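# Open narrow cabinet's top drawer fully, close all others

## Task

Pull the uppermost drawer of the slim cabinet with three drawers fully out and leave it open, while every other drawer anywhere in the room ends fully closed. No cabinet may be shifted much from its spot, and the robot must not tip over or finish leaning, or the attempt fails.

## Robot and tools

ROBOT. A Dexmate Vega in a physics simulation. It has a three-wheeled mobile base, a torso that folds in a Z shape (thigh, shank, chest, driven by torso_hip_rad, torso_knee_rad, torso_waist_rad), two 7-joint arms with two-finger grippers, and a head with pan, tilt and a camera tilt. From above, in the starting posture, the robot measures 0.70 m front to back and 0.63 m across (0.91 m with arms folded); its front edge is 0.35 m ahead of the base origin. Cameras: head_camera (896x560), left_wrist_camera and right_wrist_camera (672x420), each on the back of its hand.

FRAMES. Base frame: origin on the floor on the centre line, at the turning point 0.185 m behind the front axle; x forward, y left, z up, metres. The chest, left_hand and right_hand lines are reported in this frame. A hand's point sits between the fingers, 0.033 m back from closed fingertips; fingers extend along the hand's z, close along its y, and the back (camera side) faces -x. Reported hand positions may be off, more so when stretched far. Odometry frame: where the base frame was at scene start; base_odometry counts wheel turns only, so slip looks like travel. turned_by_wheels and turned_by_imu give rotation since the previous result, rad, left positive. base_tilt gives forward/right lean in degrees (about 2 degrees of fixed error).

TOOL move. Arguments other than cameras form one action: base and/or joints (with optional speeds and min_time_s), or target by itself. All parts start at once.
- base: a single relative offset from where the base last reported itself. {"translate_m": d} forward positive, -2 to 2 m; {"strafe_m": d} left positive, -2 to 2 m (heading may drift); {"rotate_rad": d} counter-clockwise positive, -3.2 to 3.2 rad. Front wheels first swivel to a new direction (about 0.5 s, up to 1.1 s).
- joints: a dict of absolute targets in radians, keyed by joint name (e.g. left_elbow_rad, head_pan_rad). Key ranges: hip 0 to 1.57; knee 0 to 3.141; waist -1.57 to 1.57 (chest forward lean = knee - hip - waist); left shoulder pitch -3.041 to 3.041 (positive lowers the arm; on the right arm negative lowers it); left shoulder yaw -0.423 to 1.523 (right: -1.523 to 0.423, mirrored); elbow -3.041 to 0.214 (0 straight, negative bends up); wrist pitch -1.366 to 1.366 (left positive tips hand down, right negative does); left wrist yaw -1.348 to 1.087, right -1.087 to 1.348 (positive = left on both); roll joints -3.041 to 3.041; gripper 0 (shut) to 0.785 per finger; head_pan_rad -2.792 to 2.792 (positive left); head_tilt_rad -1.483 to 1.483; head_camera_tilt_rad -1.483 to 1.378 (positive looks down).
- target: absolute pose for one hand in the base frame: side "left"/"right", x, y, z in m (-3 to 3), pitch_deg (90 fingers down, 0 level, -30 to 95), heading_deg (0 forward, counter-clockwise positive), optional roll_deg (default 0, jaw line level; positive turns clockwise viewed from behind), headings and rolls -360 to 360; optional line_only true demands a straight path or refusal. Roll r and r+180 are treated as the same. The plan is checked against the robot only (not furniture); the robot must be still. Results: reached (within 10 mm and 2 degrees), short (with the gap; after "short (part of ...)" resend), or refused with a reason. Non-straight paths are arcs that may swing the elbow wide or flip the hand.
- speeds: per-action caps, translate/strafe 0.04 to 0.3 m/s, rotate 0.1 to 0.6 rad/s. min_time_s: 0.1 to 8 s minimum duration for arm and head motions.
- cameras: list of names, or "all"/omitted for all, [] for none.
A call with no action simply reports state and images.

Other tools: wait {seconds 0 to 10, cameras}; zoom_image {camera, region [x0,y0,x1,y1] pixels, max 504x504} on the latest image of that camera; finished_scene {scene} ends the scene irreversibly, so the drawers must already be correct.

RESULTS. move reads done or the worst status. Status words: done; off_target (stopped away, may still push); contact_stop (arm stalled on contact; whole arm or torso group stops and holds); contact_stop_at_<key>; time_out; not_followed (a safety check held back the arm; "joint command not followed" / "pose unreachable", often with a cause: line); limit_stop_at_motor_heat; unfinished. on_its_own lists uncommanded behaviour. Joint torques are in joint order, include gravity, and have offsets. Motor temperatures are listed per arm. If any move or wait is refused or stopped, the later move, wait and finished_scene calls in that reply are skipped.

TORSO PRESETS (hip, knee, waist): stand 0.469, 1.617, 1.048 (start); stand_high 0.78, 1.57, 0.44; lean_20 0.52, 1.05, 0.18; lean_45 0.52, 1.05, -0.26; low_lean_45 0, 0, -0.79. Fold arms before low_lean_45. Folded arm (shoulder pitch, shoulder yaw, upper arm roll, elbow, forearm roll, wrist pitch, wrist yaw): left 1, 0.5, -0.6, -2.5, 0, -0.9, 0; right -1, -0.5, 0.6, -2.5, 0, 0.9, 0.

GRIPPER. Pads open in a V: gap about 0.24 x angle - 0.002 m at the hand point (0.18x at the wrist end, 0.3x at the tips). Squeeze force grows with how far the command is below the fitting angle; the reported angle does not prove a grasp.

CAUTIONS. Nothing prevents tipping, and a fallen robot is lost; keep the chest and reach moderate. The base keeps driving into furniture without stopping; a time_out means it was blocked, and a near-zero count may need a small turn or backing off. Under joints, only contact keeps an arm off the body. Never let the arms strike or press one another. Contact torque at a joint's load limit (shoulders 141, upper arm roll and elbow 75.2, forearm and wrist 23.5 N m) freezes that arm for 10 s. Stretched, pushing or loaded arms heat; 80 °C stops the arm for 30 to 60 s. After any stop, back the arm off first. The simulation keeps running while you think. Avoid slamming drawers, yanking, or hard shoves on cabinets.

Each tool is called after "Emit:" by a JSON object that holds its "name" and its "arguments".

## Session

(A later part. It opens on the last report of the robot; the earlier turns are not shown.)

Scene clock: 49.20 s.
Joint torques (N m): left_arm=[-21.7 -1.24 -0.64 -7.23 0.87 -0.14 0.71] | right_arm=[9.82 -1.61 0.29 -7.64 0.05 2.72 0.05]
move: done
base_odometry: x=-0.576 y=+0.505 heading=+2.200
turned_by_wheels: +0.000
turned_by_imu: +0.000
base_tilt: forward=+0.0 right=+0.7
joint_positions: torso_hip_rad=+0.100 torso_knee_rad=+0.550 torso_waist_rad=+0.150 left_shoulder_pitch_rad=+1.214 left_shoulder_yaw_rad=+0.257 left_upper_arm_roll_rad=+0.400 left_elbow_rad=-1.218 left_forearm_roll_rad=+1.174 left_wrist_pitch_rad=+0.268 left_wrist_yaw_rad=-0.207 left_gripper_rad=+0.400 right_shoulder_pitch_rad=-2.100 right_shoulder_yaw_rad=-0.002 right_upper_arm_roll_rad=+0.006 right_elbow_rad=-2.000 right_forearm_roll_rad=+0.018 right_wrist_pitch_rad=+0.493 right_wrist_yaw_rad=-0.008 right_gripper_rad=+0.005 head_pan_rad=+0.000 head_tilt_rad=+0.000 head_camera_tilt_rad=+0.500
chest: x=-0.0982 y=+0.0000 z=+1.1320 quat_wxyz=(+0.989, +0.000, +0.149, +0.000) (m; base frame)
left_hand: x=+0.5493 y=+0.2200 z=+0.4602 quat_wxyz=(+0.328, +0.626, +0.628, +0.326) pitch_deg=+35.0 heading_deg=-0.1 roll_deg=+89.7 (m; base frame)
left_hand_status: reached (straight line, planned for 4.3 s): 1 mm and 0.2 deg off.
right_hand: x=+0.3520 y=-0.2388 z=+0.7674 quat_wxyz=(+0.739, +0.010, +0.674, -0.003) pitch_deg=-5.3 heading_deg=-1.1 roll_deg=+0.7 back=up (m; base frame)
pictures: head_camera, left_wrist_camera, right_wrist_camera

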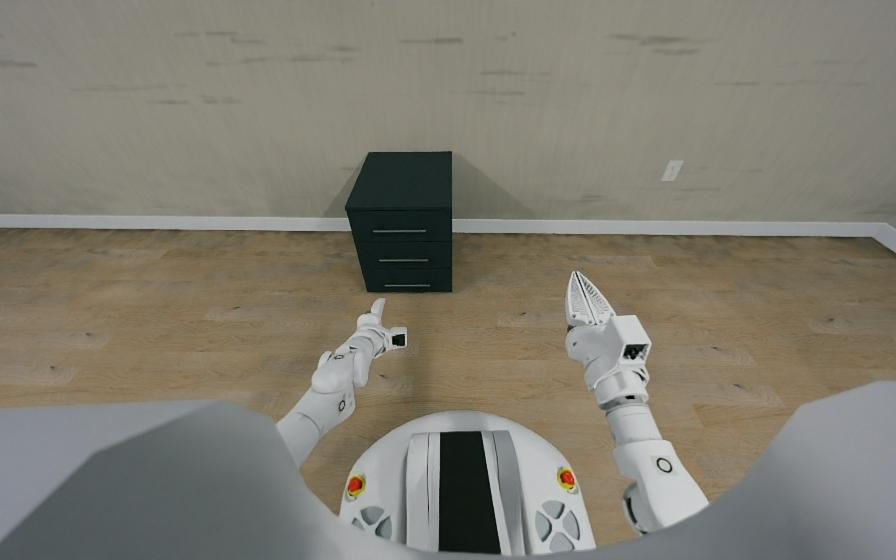

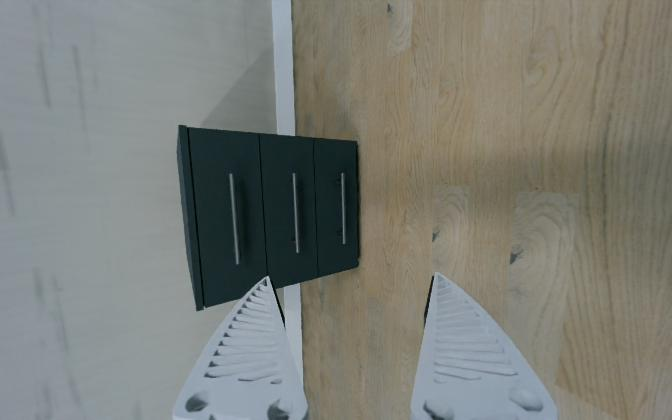

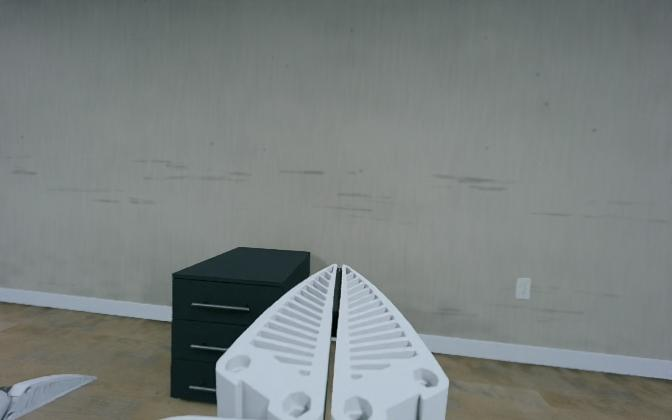

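Emit:
{"name": "move", "arguments": {"target": {"side":"left","x":0.55,"y":0.22,"z":0.425,"pitch_deg":20,"heading_deg":0,"roll_deg":90}, "cameras": []}}

Emit:
{"name": "move", "arguments": {"base": {"translate_m":0.45}}}

Emit:
{"name": "zoom_image", "arguments": {"camera": "head_camera", "region": [300, 180, 500, 380]}}

Scene clock: 49.97 s.
Joint torques (N m): left_arm=[-21 -1.34 -1.94 -6.12 1.07 -0.56 0.7] | right_arm=[8.8 -1.37 0.46 -7.54 0.18 3.11 -0.25]
move: refused
base_odometry: x=-0.576 y=+0.505 heading=+2.200
turned_by_wheels: +0.000
turned_by_imu: +0.000
base_tilt: forward=+0.0 right=+0.7
joint_positions: torso_hip_rad=+0.100 torso_knee_rad=+0.550 torso_waist_rad=+0.150 left_shoulder_pitch_rad=+1.211 left_shoulder_yaw_rad=+0.257 left_upper_arm_roll_rad=+0.402 left_elbow_rad=-1.215 left_forearm_roll_rad=+1.176 left_wrist_pitch_rad=+0.269 left_wrist_yaw_rad=-0.208 left_gripper_rad=+0.400 right_shoulder_pitch_rad=-2.100 right_shoulder_yaw_rad=-0.002 right_upper_arm_roll_rad=+0.006 right_elbow_rad=-2.000 right_forearm_roll_rad=+0.018 right_wrist_pitch_rad=+0.493 right_wrist_yaw_rad=-0.008 right_gripper_rad=+0.005 head_pan_rad=+0.000 head_tilt_rad=+0.000 head_camera_tilt_rad=+0.500
chest: x=-0.0982 y=+0.0000 z=+1.1320 quat_wxyz=(+0.989, +0.000, +0.149, +0.000) (m; base frame)
left_hand: x=+0.5498 y=+0.2201 z=+0.4599 quat_wxyz=(+0.327, +0.627, +0.627, +0.326) pitch_deg=+35.0 heading_deg=+0.0 roll_deg=+90.0 (m; base frame)
left_hand_status: refused: no posture of the arm gets there (out of reach): the closest leaves the hand 1.0 cm and 0 deg from the pose. Nothing moved.
right_hand: x=+0.3520 y=-0.2388 z=+0.7674 quat_wxyz=(+0.739, +0.010, +0.674, -0.003) pitch_deg=-5.3 heading_deg=-1.1 roll_deg=+0.7 back=up (m; base frame)
pictures: none

not run: a stop came earlier in this reply.

Scaled by 2.520 from the camera's 896x560 image, which has a finer 960x600 frame.

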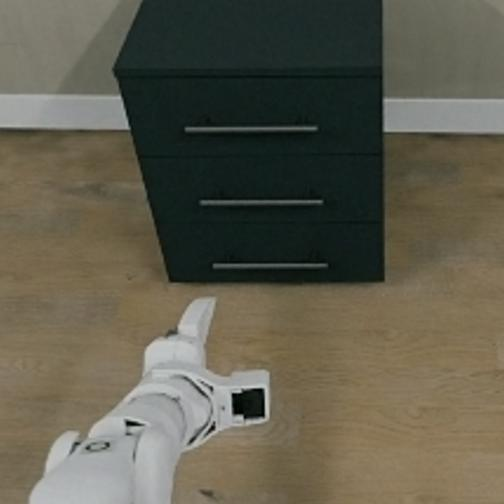

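Emit:
{"name": "move", "arguments": {"target": {"side":"left","x":0.53,"y":0.22,"z":0.43,"pitch_deg":28,"heading_deg":0,"roll_deg":90}, "cameras": []}}

Emit:
{"name": "move", "arguments": {"base": {"translate_m":0.45}}}

Emit:
{"name": "zoom_image", "arguments": {"camera": "head_camera", "region": [300, 180, 500, 380]}}

Scene clock: 52.93 s.
Joint torques (N m): left_arm=[-21.24 -1.33 -0.09 -3.98 0.29 -0.07 1.28] | right_arm=[10.15 -0.88 0.94 -8.41 0.06 3.21 0.15]
move: done
base_odometry: x=-0.576 y=+0.505 heading=+2.200
turned_by_wheels: +0.000
turned_by_imu: +0.000
base_tilt: forward=+0.0 right=+0.8
joint_positions: torso_hip_rad=+0.100 torso_knee_rad=+0.550 torso_waist_rad=+0.150 left_shoulder_pitch_rad=+1.208 left_shoulder_yaw_rad=+0.200 left_upper_arm_roll_rad=+0.413 left_elbow_rad=-0.960 left_forearm_roll_rad=+1.163 left_wrist_pitch_rad=+0.210 left_wrist_yaw_rad=+0.143 left_gripper_rad=+0.400 right_shoulder_pitch_rad=-2.100 right_shoulder_yaw_rad=-0.002 right_upper_arm_roll_rad=+0.006 right_elbow_rad=-2.000 right_forearm_roll_rad=+0.018 right_wrist_pitch_rad=+0.493 right_wrist_yaw_rad=-0.008 right_gripper_rad=+0.005 head_pan_rad=+0.000 head_tilt_rad=+0.000 head_camera_tilt_rad=+0.500
chest: x=-0.0982 y=+0.0000 z=+1.1320 quat_wxyz=(+0.989, +0.000, +0.149, +0.000) (m; base frame)
left_hand: x=+0.5301 y=+0.2203 z=+0.4301 quat_wxyz=(+0.364, +0.606, +0.606, +0.364) pitch_deg=+28.1 heading_deg=+0.0 roll_deg=-90.0 (m; base frame)
left_hand_status: reached (straight line, planned for 1.4 s): 0 mm and 0.1 deg off.
right_hand: x=+0.3520 y=-0.2388 z=+0.7674 quat_wxyz=(+0.739, +0.010, +0.674, -0.003) pitch_deg=-5.3 heading_deg=-1.1 roll_deg=+0.7 back=up (m; base frame)
pictures: none

Scene clock: 55.97 s.
Joint torques (N m): left_arm=[-19.7 -2.2 -0.98 -4.2 0.18 -0.82 1.11] | right_arm=[8.79 -1.18 0.84 -7.34 0.23 3.11 -0.03]
move: done
base_odometry: x=-0.841 y=+0.869 heading=+2.199
turned_by_wheels: -0.001
turned_by_imu: -0.002
base_tilt: forward=+0.0 right=+0.8
base_status: done
joint_positions: torso_hip_rad=+0.100 torso_knee_rad=+0.550 torso_waist_rad=+0.150 left_shoulder_pitch_rad=+1.208 left_shoulder_yaw_rad=+0.199 left_upper_arm_roll_rad=+0.413 left_elbow_rad=-0.957 left_forearm_roll_rad=+1.162 left_wrist_pitch_rad=+0.210 left_wrist_yaw_rad=+0.147 left_gripper_rad=+0.400 right_shoulder_pitch_rad=-2.100 right_shoulder_yaw_rad=-0.002 right_upper_arm_roll_rad=+0.006 right_elbow_rad=-2.000 right_forearm_roll_rad=+0.018 right_wrist_pitch_rad=+0.493 right_wrist_yaw_rad=-0.008 right_gripper_rad=+0.005 head_pan_rad=+0.000 head_tilt_rad=+0.000 head_camera_tilt_rad=+0.500
chest: x=-0.0981 y=+0.0000 z=+1.1320 quat_wxyz=(+0.989, +0.000, +0.150, +0.000) (m; base frame)
left_hand: x=+0.5298 y=+0.2202 z=+0.4298 quat_wxyz=(+0.364, +0.606, +0.606, +0.364) pitch_deg=+28.0 heading_deg=+0.0 roll_deg=-90.0 (m; base frame)
right_hand: x=+0.3520 y=-0.2388 z=+0.7674 quat_wxyz=(+0.739, +0.010, +0.674, -0.003) pitch_deg=-5.3 heading_deg=-1.1 roll_deg=+0.7 back=up (m; base frame)
pictures: head_camera, left_wrist_camera, right_wrist_camera

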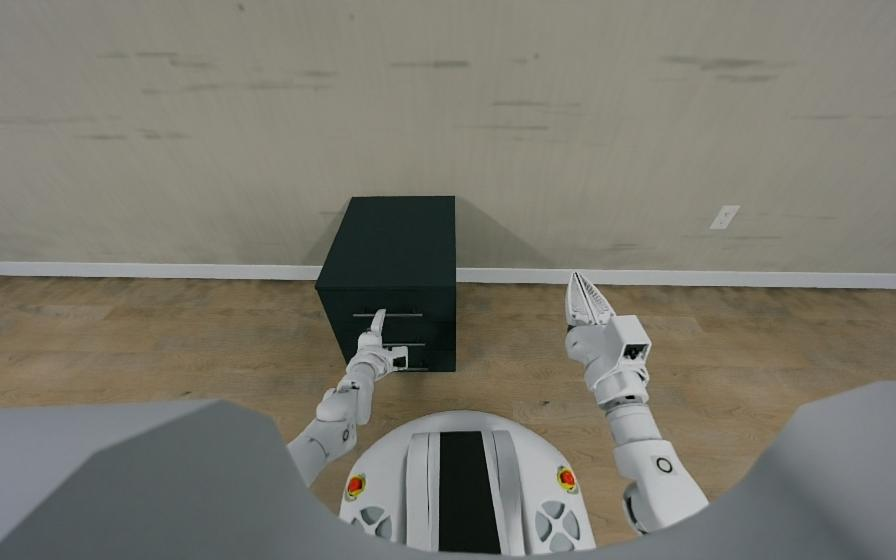

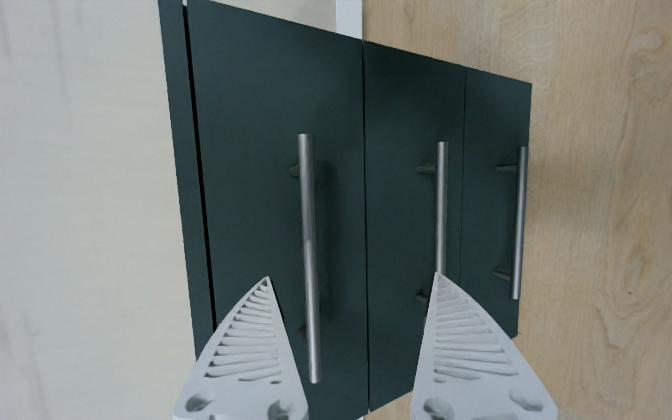

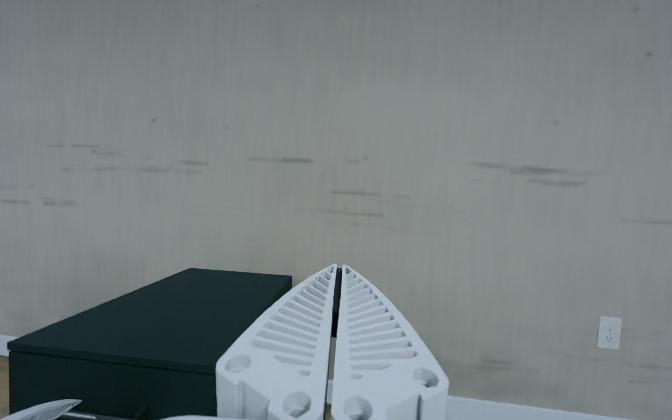

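Scaled by 2.520 from the camera's 896x560 image, which has a finer 960x600 frame.

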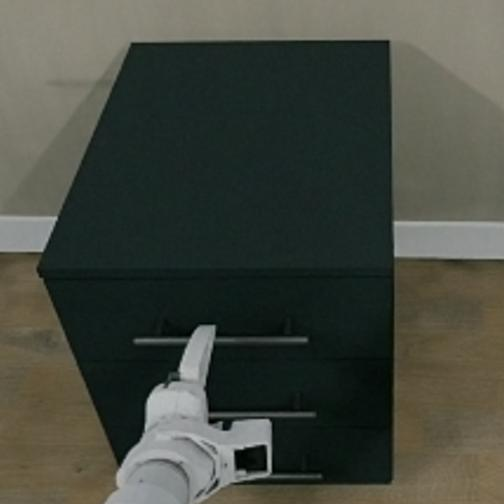

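Emit:
{"name": "zoom_image", "arguments": {"camera": "right_wrist_camera", "region": [0, 340, 200, 420]}}

Emit:
{"name": "zoom_image", "arguments": {"camera": "left_wrist_camera", "region": [170, 60, 540, 420]}}

Scaled by 2.520 from the camera's 672x420 image, which has a finer 960x600 frame.

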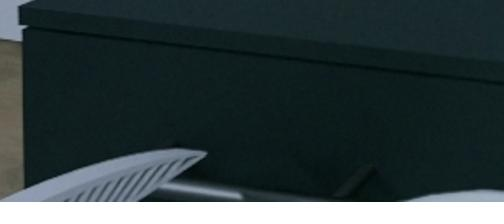

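Scaled by 1.362 from the camera's 672x420 image, which has a finer 960x600 frame.

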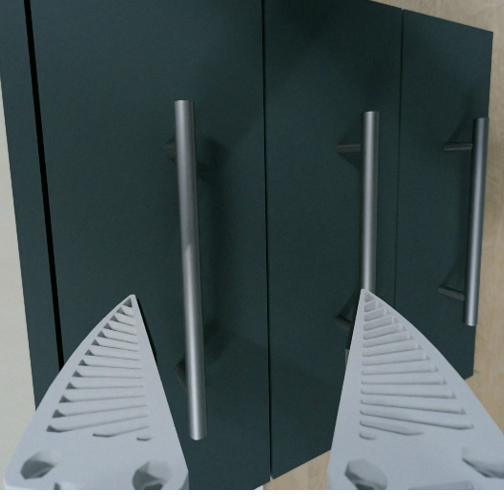

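Emit:
{"name": "move", "arguments": {"base": {"translate_m":0.045}, "speeds": {"translate_m":0.06}}}

Emit:
{"name": "zoom_image", "arguments": {"camera": "left_wrist_camera", "region": [170, 60, 540, 420]}}

Emit:
{"name": "zoom_image", "arguments": {"camera": "head_camera", "region": [320, 250, 460, 380]}}

Scene clock: 58.23 s.
Joint torques (N m): left_arm=[-21.83 -1.41 -2.93 -8.23 0.15 -0.26 1.31] | right_arm=[8.95 -2.16 0.73 -8.58 0.07 2.76 -0.08]
move: done
base_odometry: x=-0.868 y=+0.905 heading=+2.199
turned_by_wheels: +0.000
turned_by_imu: +0.000
base_tilt: forward=+0.0 right=+0.7
base_status: done
joint_positions: torso_hip_rad=+0.100 torso_knee_rad=+0.550 torso_waist_rad=+0.150 left_shoulder_pitch_rad=+1.208 left_shoulder_yaw_rad=+0.199 left_upper_arm_roll_rad=+0.413 left_elbow_rad=-0.957 left_forearm_roll_rad=+1.162 left_wrist_pitch_rad=+0.210 left_wrist_yaw_rad=+0.147 left_gripper_rad=+0.400 right_shoulder_pitch_rad=-2.100 right_shoulder_yaw_rad=-0.002 right_upper_arm_roll_rad=+0.006 right_elbow_rad=-2.000 right_forearm_roll_rad=+0.018 right_wrist_pitch_rad=+0.493 right_wrist_yaw_rad=-0.008 right_gripper_rad=+0.005 head_pan_rad=+0.000 head_tilt_rad=+0.000 head_camera_tilt_rad=+0.500
chest: x=-0.0982 y=+0.0000 z=+1.1320 quat_wxyz=(+0.989, +0.000, +0.149, +0.000) (m; base frame)
left_hand: x=+0.5296 y=+0.2202 z=+0.4297 quat_wxyz=(+0.364, +0.606, +0.606, +0.364) pitch_deg=+28.0 heading_deg=+0.0 roll_deg=-90.0 (m; base frame)
right_hand: x=+0.3520 y=-0.2388 z=+0.7674 quat_wxyz=(+0.739, +0.010, +0.674, -0.003) pitch_deg=-5.3 heading_deg=-1.1 roll_deg=+0.7 back=up (m; base frame)
pictures: head_camera, left_wrist_camera, right_wrist_camera

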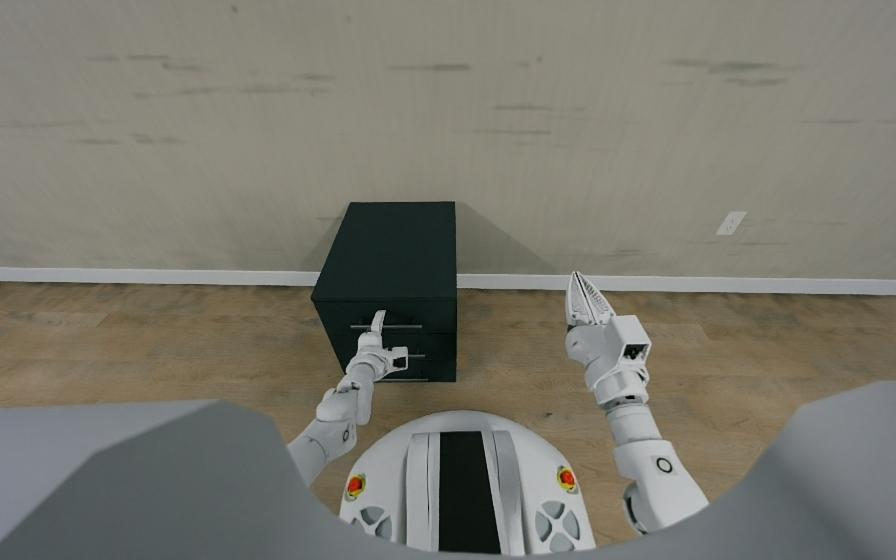

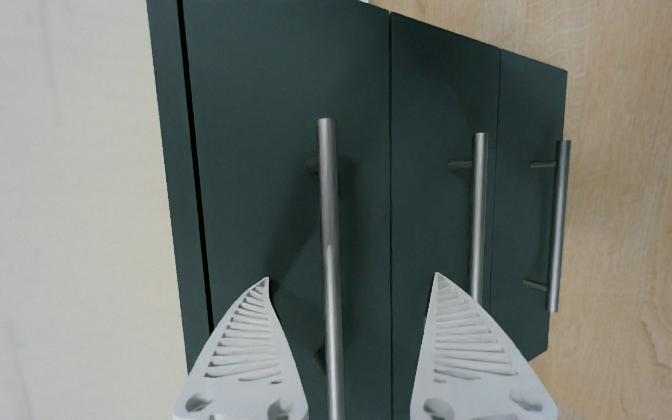

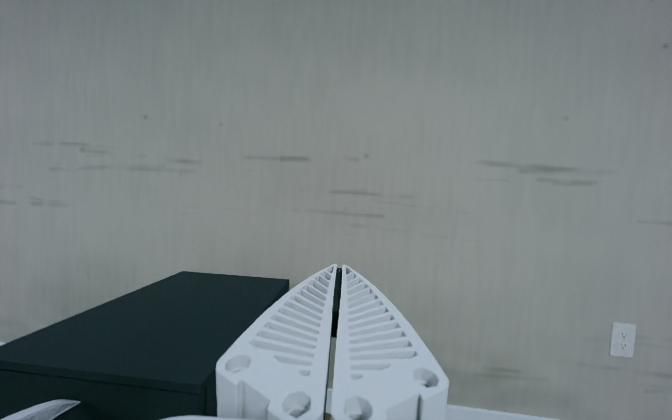

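Scaled by 1.362 from the camera's 672x420 image, which has a finer 960x600 frame.

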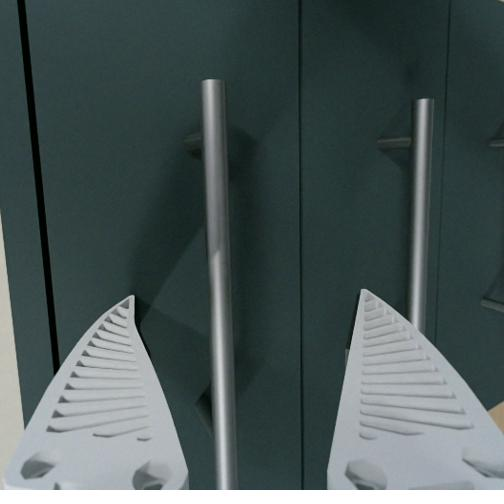

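Scaled by 3.600 from the camera's 896x560 image, which has a finer 960x600 frame.

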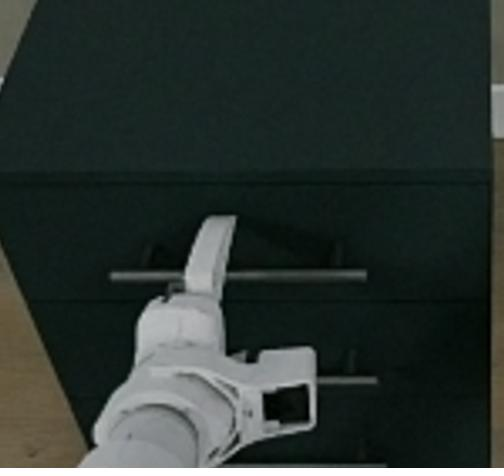

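Emit:
{"name": "move", "arguments": {"base": {"translate_m":-0.012}, "speeds": {"translate_m":0.06}, "cameras": []}}

Emit:
{"name": "move", "arguments": {"joints": {"left_gripper_rad":0.0}}}

Emit:
{"name": "zoom_image", "arguments": {"camera": "left_wrist_camera", "region": [170, 60, 540, 420]}}

Scene clock: 59.27 s.
Joint torques (N m): left_arm=[-19.36 -0.79 -2.73 -6.15 0.07 0.03 1.32] | right_arm=[9.23 -1.41 0.45 -7.41 0.18 3.12 -0.22]
move: done
base_odometry: x=-0.861 y=+0.896 heading=+2.198
turned_by_wheels: -0.001
turned_by_imu: -0.001
base_tilt: forward=+0.0 right=+0.7
base_status: done
joint_positions: torso_hip_rad=+0.100 torso_knee_rad=+0.550 torso_waist_rad=+0.150 left_shoulder_pitch_rad=+1.208 left_shoulder_yaw_rad=+0.199 left_upper_arm_roll_rad=+0.413 left_elbow_rad=-0.957 left_forearm_roll_rad=+1.162 left_wrist_pitch_rad=+0.210 left_wrist_yaw_rad=+0.147 left_gripper_rad=+0.400 right_shoulder_pitch_rad=-2.100 right_shoulder_yaw_rad=-0.002 right_upper_arm_roll_rad=+0.006 right_elbow_rad=-2.000 right_forearm_roll_rad=+0.018 right_wrist_pitch_rad=+0.493 right_wrist_yaw_rad=-0.008 right_gripper_rad=+0.005 head_pan_rad=+0.000 head_tilt_rad=+0.000 head_camera_tilt_rad=+0.500
chest: x=-0.0982 y=+0.0000 z=+1.1320 quat_wxyz=(+0.989, +0.000, +0.149, +0.000) (m; base frame)
left_hand: x=+0.5297 y=+0.2201 z=+0.4298 quat_wxyz=(+0.364, +0.606, +0.606, +0.364) pitch_deg=+28.0 heading_deg=+0.0 roll_deg=-90.0 (m; base frame)
right_hand: x=+0.3520 y=-0.2388 z=+0.7674 quat_wxyz=(+0.739, +0.010, +0.674, -0.003) pitch_deg=-5.3 heading_deg=-1.1 roll_deg=+0.7 back=up (m; base frame)
pictures: none

Scene clock: 60.23 s.
Joint torques (N m): left_arm=[-1.28 -0.84 -2.64 4.49 -1.2 -0.41 -3.78] | right_arm=[9.01 -2.14 0.48 -9.03 0.1 3.18 -0.15]
move: done
base_odometry: x=-0.861 y=+0.896 heading=+2.198
turned_by_wheels: +0.000
turned_by_imu: +0.000
base_tilt: forward=+0.0 right=+0.7
joint_positions: torso_hip_rad=+0.100 torso_knee_rad=+0.550 torso_waist_rad=+0.150 left_shoulder_pitch_rad=+1.207 left_shoulder_yaw_rad=+0.199 left_upper_arm_roll_rad=+0.413 left_elbow_rad=-0.958 left_forearm_roll_rad=+1.163 left_wrist_pitch_rad=+0.210 left_wrist_yaw_rad=+0.149 left_gripper_rad=+0.000 right_shoulder_pitch_rad=-2.100 right_shoulder_yaw_rad=-0.002 right_upper_arm_roll_rad=+0.006 right_elbow_rad=-2.000 right_forearm_roll_rad=+0.018 right_wrist_pitch_rad=+0.493 right_wrist_yaw_rad=-0.008 right_gripper_rad=+0.005 head_pan_rad=+0.000 head_tilt_rad=+0.000 head_camera_tilt_rad=+0.500
joint_status: all done
chest: x=-0.0983 y=+0.0000 z=+1.1320 quat_wxyz=(+0.989, +0.000, +0.149, +0.000) (m; base frame)
left_hand: x=+0.5309 y=+0.2199 z=+0.4315 quat_wxyz=(+0.365, +0.606, +0.605, +0.365) pitch_deg=+27.8 heading_deg=+0.0 roll_deg=-90.0 (m; base frame)
right_hand: x=+0.3519 y=-0.2388 z=+0.7676 quat_wxyz=(+0.739, +0.010, +0.673, -0.003) pitch_deg=-5.3 heading_deg=-1.1 roll_deg=+0.7 back=up (m; base frame)
pictures: head_camera, left_wrist_camera, right_wrist_camera

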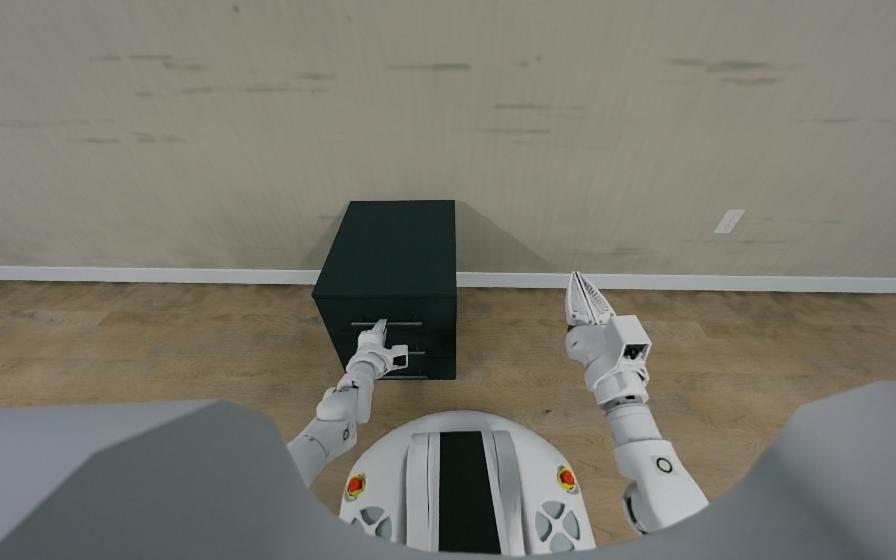

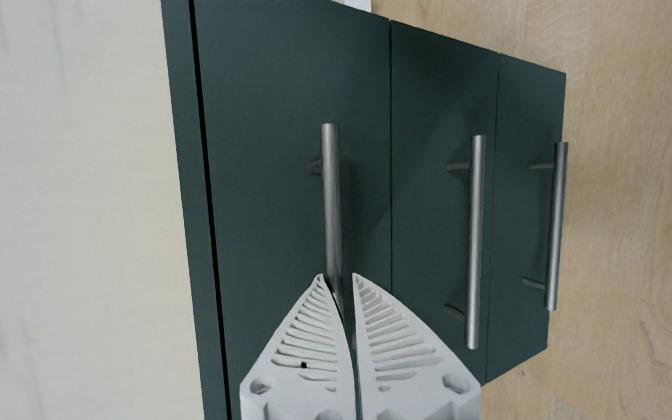

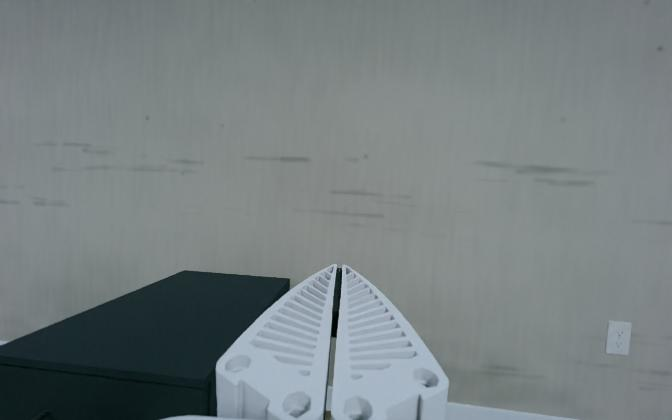

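Scaled by 1.362 from the camera's 672x420 image, which has a finer 960x600 frame.

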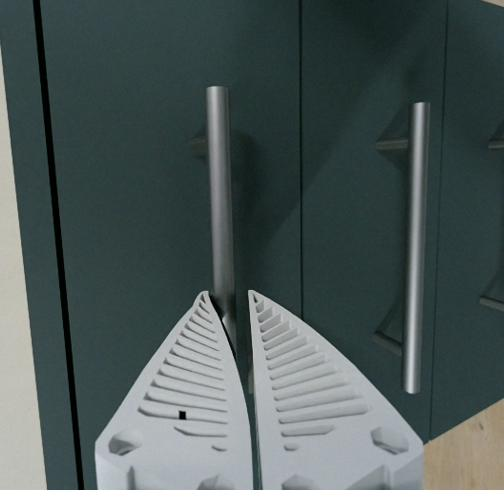

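Emit:
{"name": "move", "arguments": {"base": {"translate_m":-0.2}, "speeds": {"translate_m":0.08}}}

Scene clock: 63.70 s.
Joint torques (N m): left_arm=[2.61 -0.62 -1.25 4.27 -1.31 -0.43 -3.87] | right_arm=[7.97 -1.3 0.57 -7.87 0.1 3.24 -0.13]
move: done
base_odometry: x=-0.743 y=+0.734 heading=+2.198
turned_by_wheels: +0.000
turned_by_imu: +0.001
base_tilt: forward=+0.0 right=+0.7
base_status: done
joint_positions: torso_hip_rad=+0.100 torso_knee_rad=+0.550 torso_waist_rad=+0.150 left_shoulder_pitch_rad=+1.207 left_shoulder_yaw_rad=+0.199 left_upper_arm_roll_rad=+0.413 left_elbow_rad=-0.958 left_forearm_roll_rad=+1.163 left_wrist_pitch_rad=+0.210 left_wrist_yaw_rad=+0.149 left_gripper_rad=+0.000 right_shoulder_pitch_rad=-2.100 right_shoulder_yaw_rad=-0.002 right_upper_arm_roll_rad=+0.006 right_elbow_rad=-2.000 right_forearm_roll_rad=+0.018 right_wrist_pitch_rad=+0.493 right_wrist_yaw_rad=-0.008 right_gripper_rad=+0.005 head_pan_rad=+0.000 head_tilt_rad=+0.000 head_camera_tilt_rad=+0.500
chest: x=-0.0985 y=+0.0000 z=+1.1320 quat_wxyz=(+0.989, +0.000, +0.149, +0.000) (m; base frame)
left_hand: x=+0.5310 y=+0.2200 z=+0.4317 quat_wxyz=(+0.365, +0.605, +0.605, +0.365) pitch_deg=+27.8 heading_deg=+0.0 roll_deg=-90.0 (m; base frame)
right_hand: x=+0.3519 y=-0.2388 z=+0.7676 quat_wxyz=(+0.739, +0.010, +0.673, -0.003) pitch_deg=-5.3 heading_deg=-1.1 roll_deg=+0.7 back=up (m; base frame)
pictures: head_camera, left_wrist_camera, right_wrist_camera

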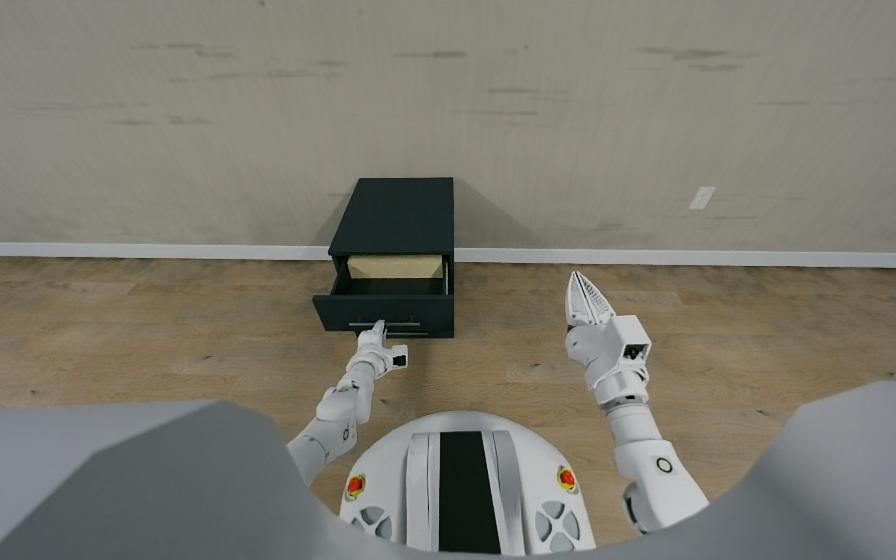

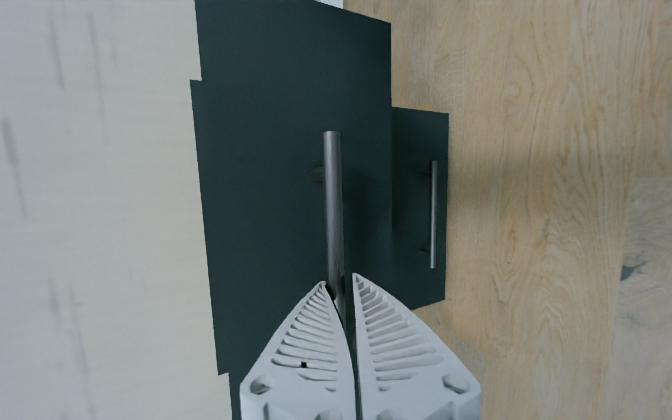

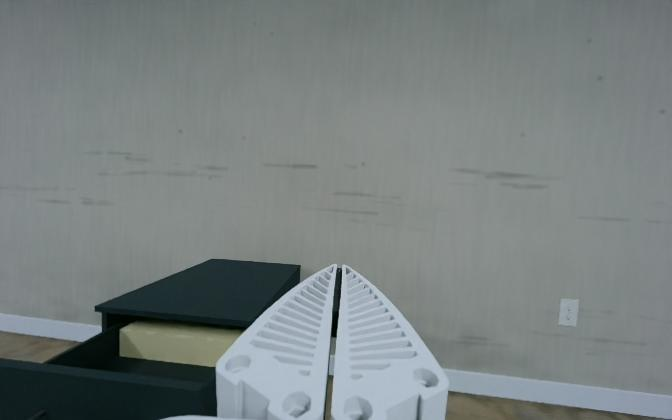

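Emit:
{"name": "move", "arguments": {"base": {"translate_m":-0.15}, "speeds": {"translate_m":0.08}}}

Emit:
{"name": "move", "arguments": {"base": {"translate_m":-0.08}, "speeds": {"translate_m":0.06}}}

Scene clock: 66.63 s.
Joint torques (N m): left_arm=[3.89 -2.11 -0.17 2.3 -1.18 -2.28 -3.93] | right_arm=[9.29 -0.74 0.54 -8.49 0.26 3.66 0]
move: done
base_odometry: x=-0.655 y=+0.612 heading=+2.197
turned_by_wheels: -0.001
turned_by_imu: -0.002
base_tilt: forward=+0.0 right=+0.8
base_status: done
joint_positions: torso_hip_rad=+0.100 torso_knee_rad=+0.550 torso_waist_rad=+0.150 left_shoulder_pitch_rad=+1.207 left_shoulder_yaw_rad=+0.199 left_upper_arm_roll_rad=+0.413 left_elbow_rad=-0.958 left_forearm_roll_rad=+1.163 left_wrist_pitch_rad=+0.210 left_wrist_yaw_rad=+0.149 left_gripper_rad=+0.000 right_shoulder_pitch_rad=-2.100 right_shoulder_yaw_rad=-0.002 right_upper_arm_roll_rad=+0.006 right_elbow_rad=-2.000 right_forearm_roll_rad=+0.018 right_wrist_pitch_rad=+0.493 right_wrist_yaw_rad=-0.008 right_gripper_rad=+0.005 head_pan_rad=+0.000 head_tilt_rad=+0.000 head_camera_tilt_rad=+0.500
chest: x=-0.0985 y=+0.0000 z=+1.1320 quat_wxyz=(+0.989, +0.000, +0.149, +0.000) (m; base frame)
left_hand: x=+0.5310 y=+0.2201 z=+0.4317 quat_wxyz=(+0.365, +0.605, +0.605, +0.365) pitch_deg=+27.8 heading_deg=+0.0 roll_deg=-90.0 (m; base frame)
right_hand: x=+0.3519 y=-0.2388 z=+0.7676 quat_wxyz=(+0.739, +0.010, +0.673, -0.003) pitch_deg=-5.3 heading_deg=-1.1 roll_deg=+0.7 back=up (m; base frame)
pictures: head_camera, left_wrist_camera, right_wrist_camera

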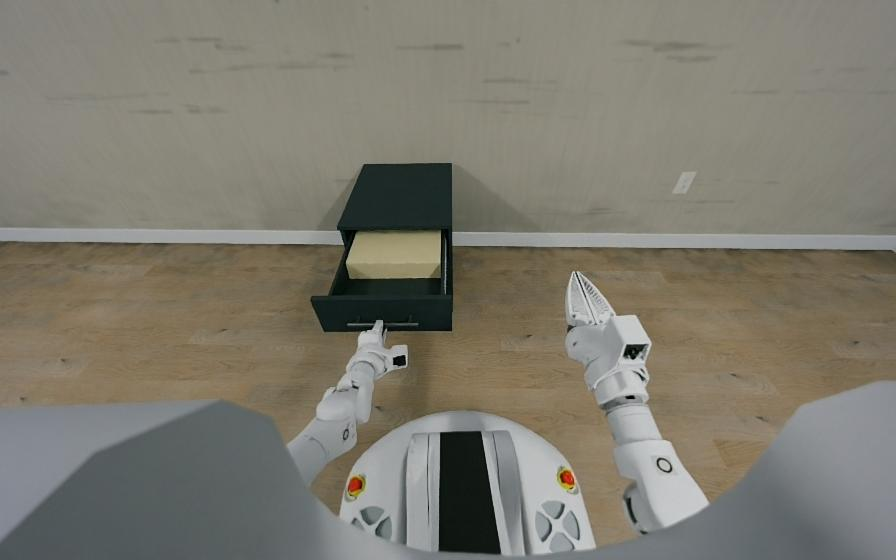

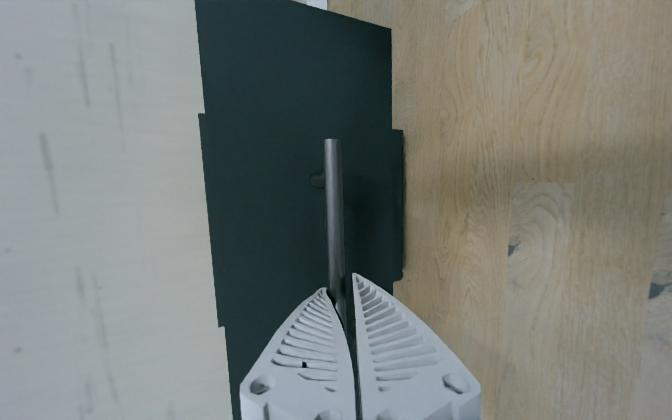

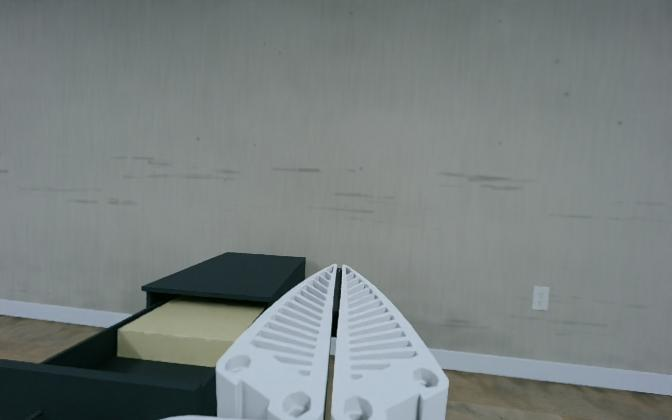

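Scene clock: 68.57 s.
Joint torques (N m): left_arm=[-11.38 -0.38 -1.14 -5.02 0.22 -0.26 1.05] | right_arm=[7.39 -1.2 0.34 -8.71 0.1 3.07 -0.04]
move: done
base_odometry: x=-0.608 y=+0.548 heading=+2.196
turned_by_wheels: -0.001
turned_by_imu: -0.001
base_tilt: forward=+0.0 right=+0.8
base_status: done
joint_positions: torso_hip_rad=+0.100 torso_knee_rad=+0.550 torso_waist_rad=+0.150 left_shoulder_pitch_rad=+1.208 left_shoulder_yaw_rad=+0.199 left_upper_arm_roll_rad=+0.413 left_elbow_rad=-0.957 left_forearm_roll_rad=+1.162 left_wrist_pitch_rad=+0.210 left_wrist_yaw_rad=+0.147 left_gripper_rad=+0.000 right_shoulder_pitch_rad=-2.100 right_shoulder_yaw_rad=-0.002 right_upper_arm_roll_rad=+0.006 right_elbow_rad=-2.000 right_forearm_roll_rad=+0.018 right_wrist_pitch_rad=+0.493 right_wrist_yaw_rad=-0.008 right_gripper_rad=+0.005 head_pan_rad=+0.000 head_tilt_rad=+0.000 head_camera_tilt_rad=+0.500
chest: x=-0.0982 y=+0.0000 z=+1.1320 quat_wxyz=(+0.989, +0.000, +0.149, +0.000) (m; base frame)
left_hand: x=+0.5300 y=+0.2201 z=+0.4301 quat_wxyz=(+0.364, +0.606, +0.606, +0.364) pitch_deg=+28.0 heading_deg=+0.0 roll_deg=-90.0 (m; base frame)
right_hand: x=+0.3520 y=-0.2388 z=+0.7674 quat_wxyz=(+0.739, +0.010, +0.674, -0.003) pitch_deg=-5.3 heading_deg=-1.1 roll_deg=+0.7 back=up (m; base frame)
pictures: head_camera, left_wrist_camera, right_wrist_camera

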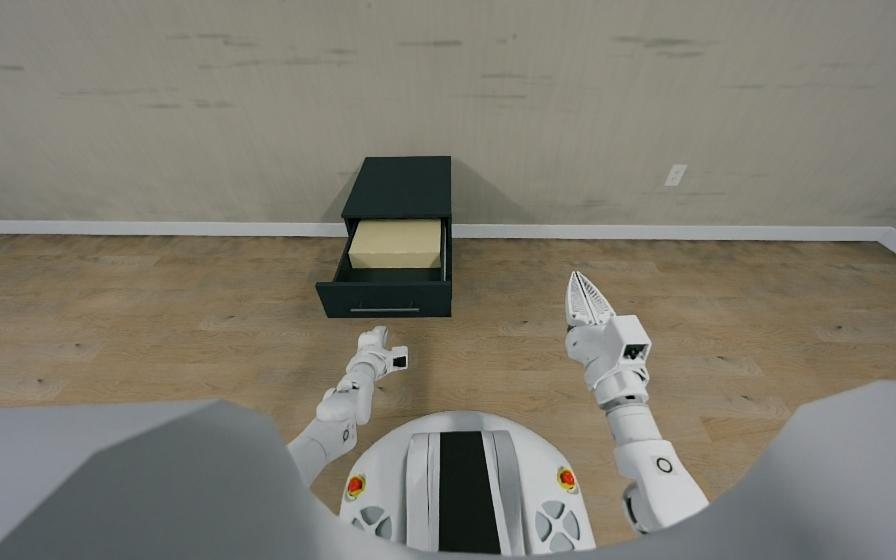

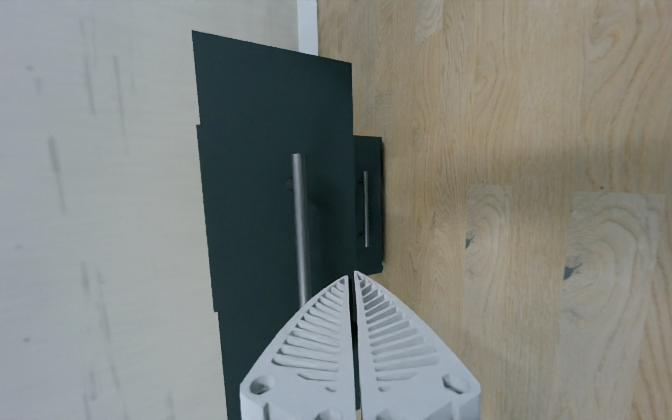

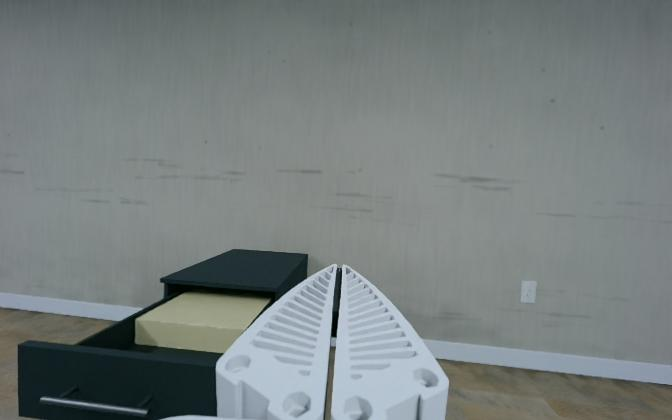

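Emit:
{"name": "finished_scene", "arguments": {"scene": 1}}

The scene is finished: the task was done.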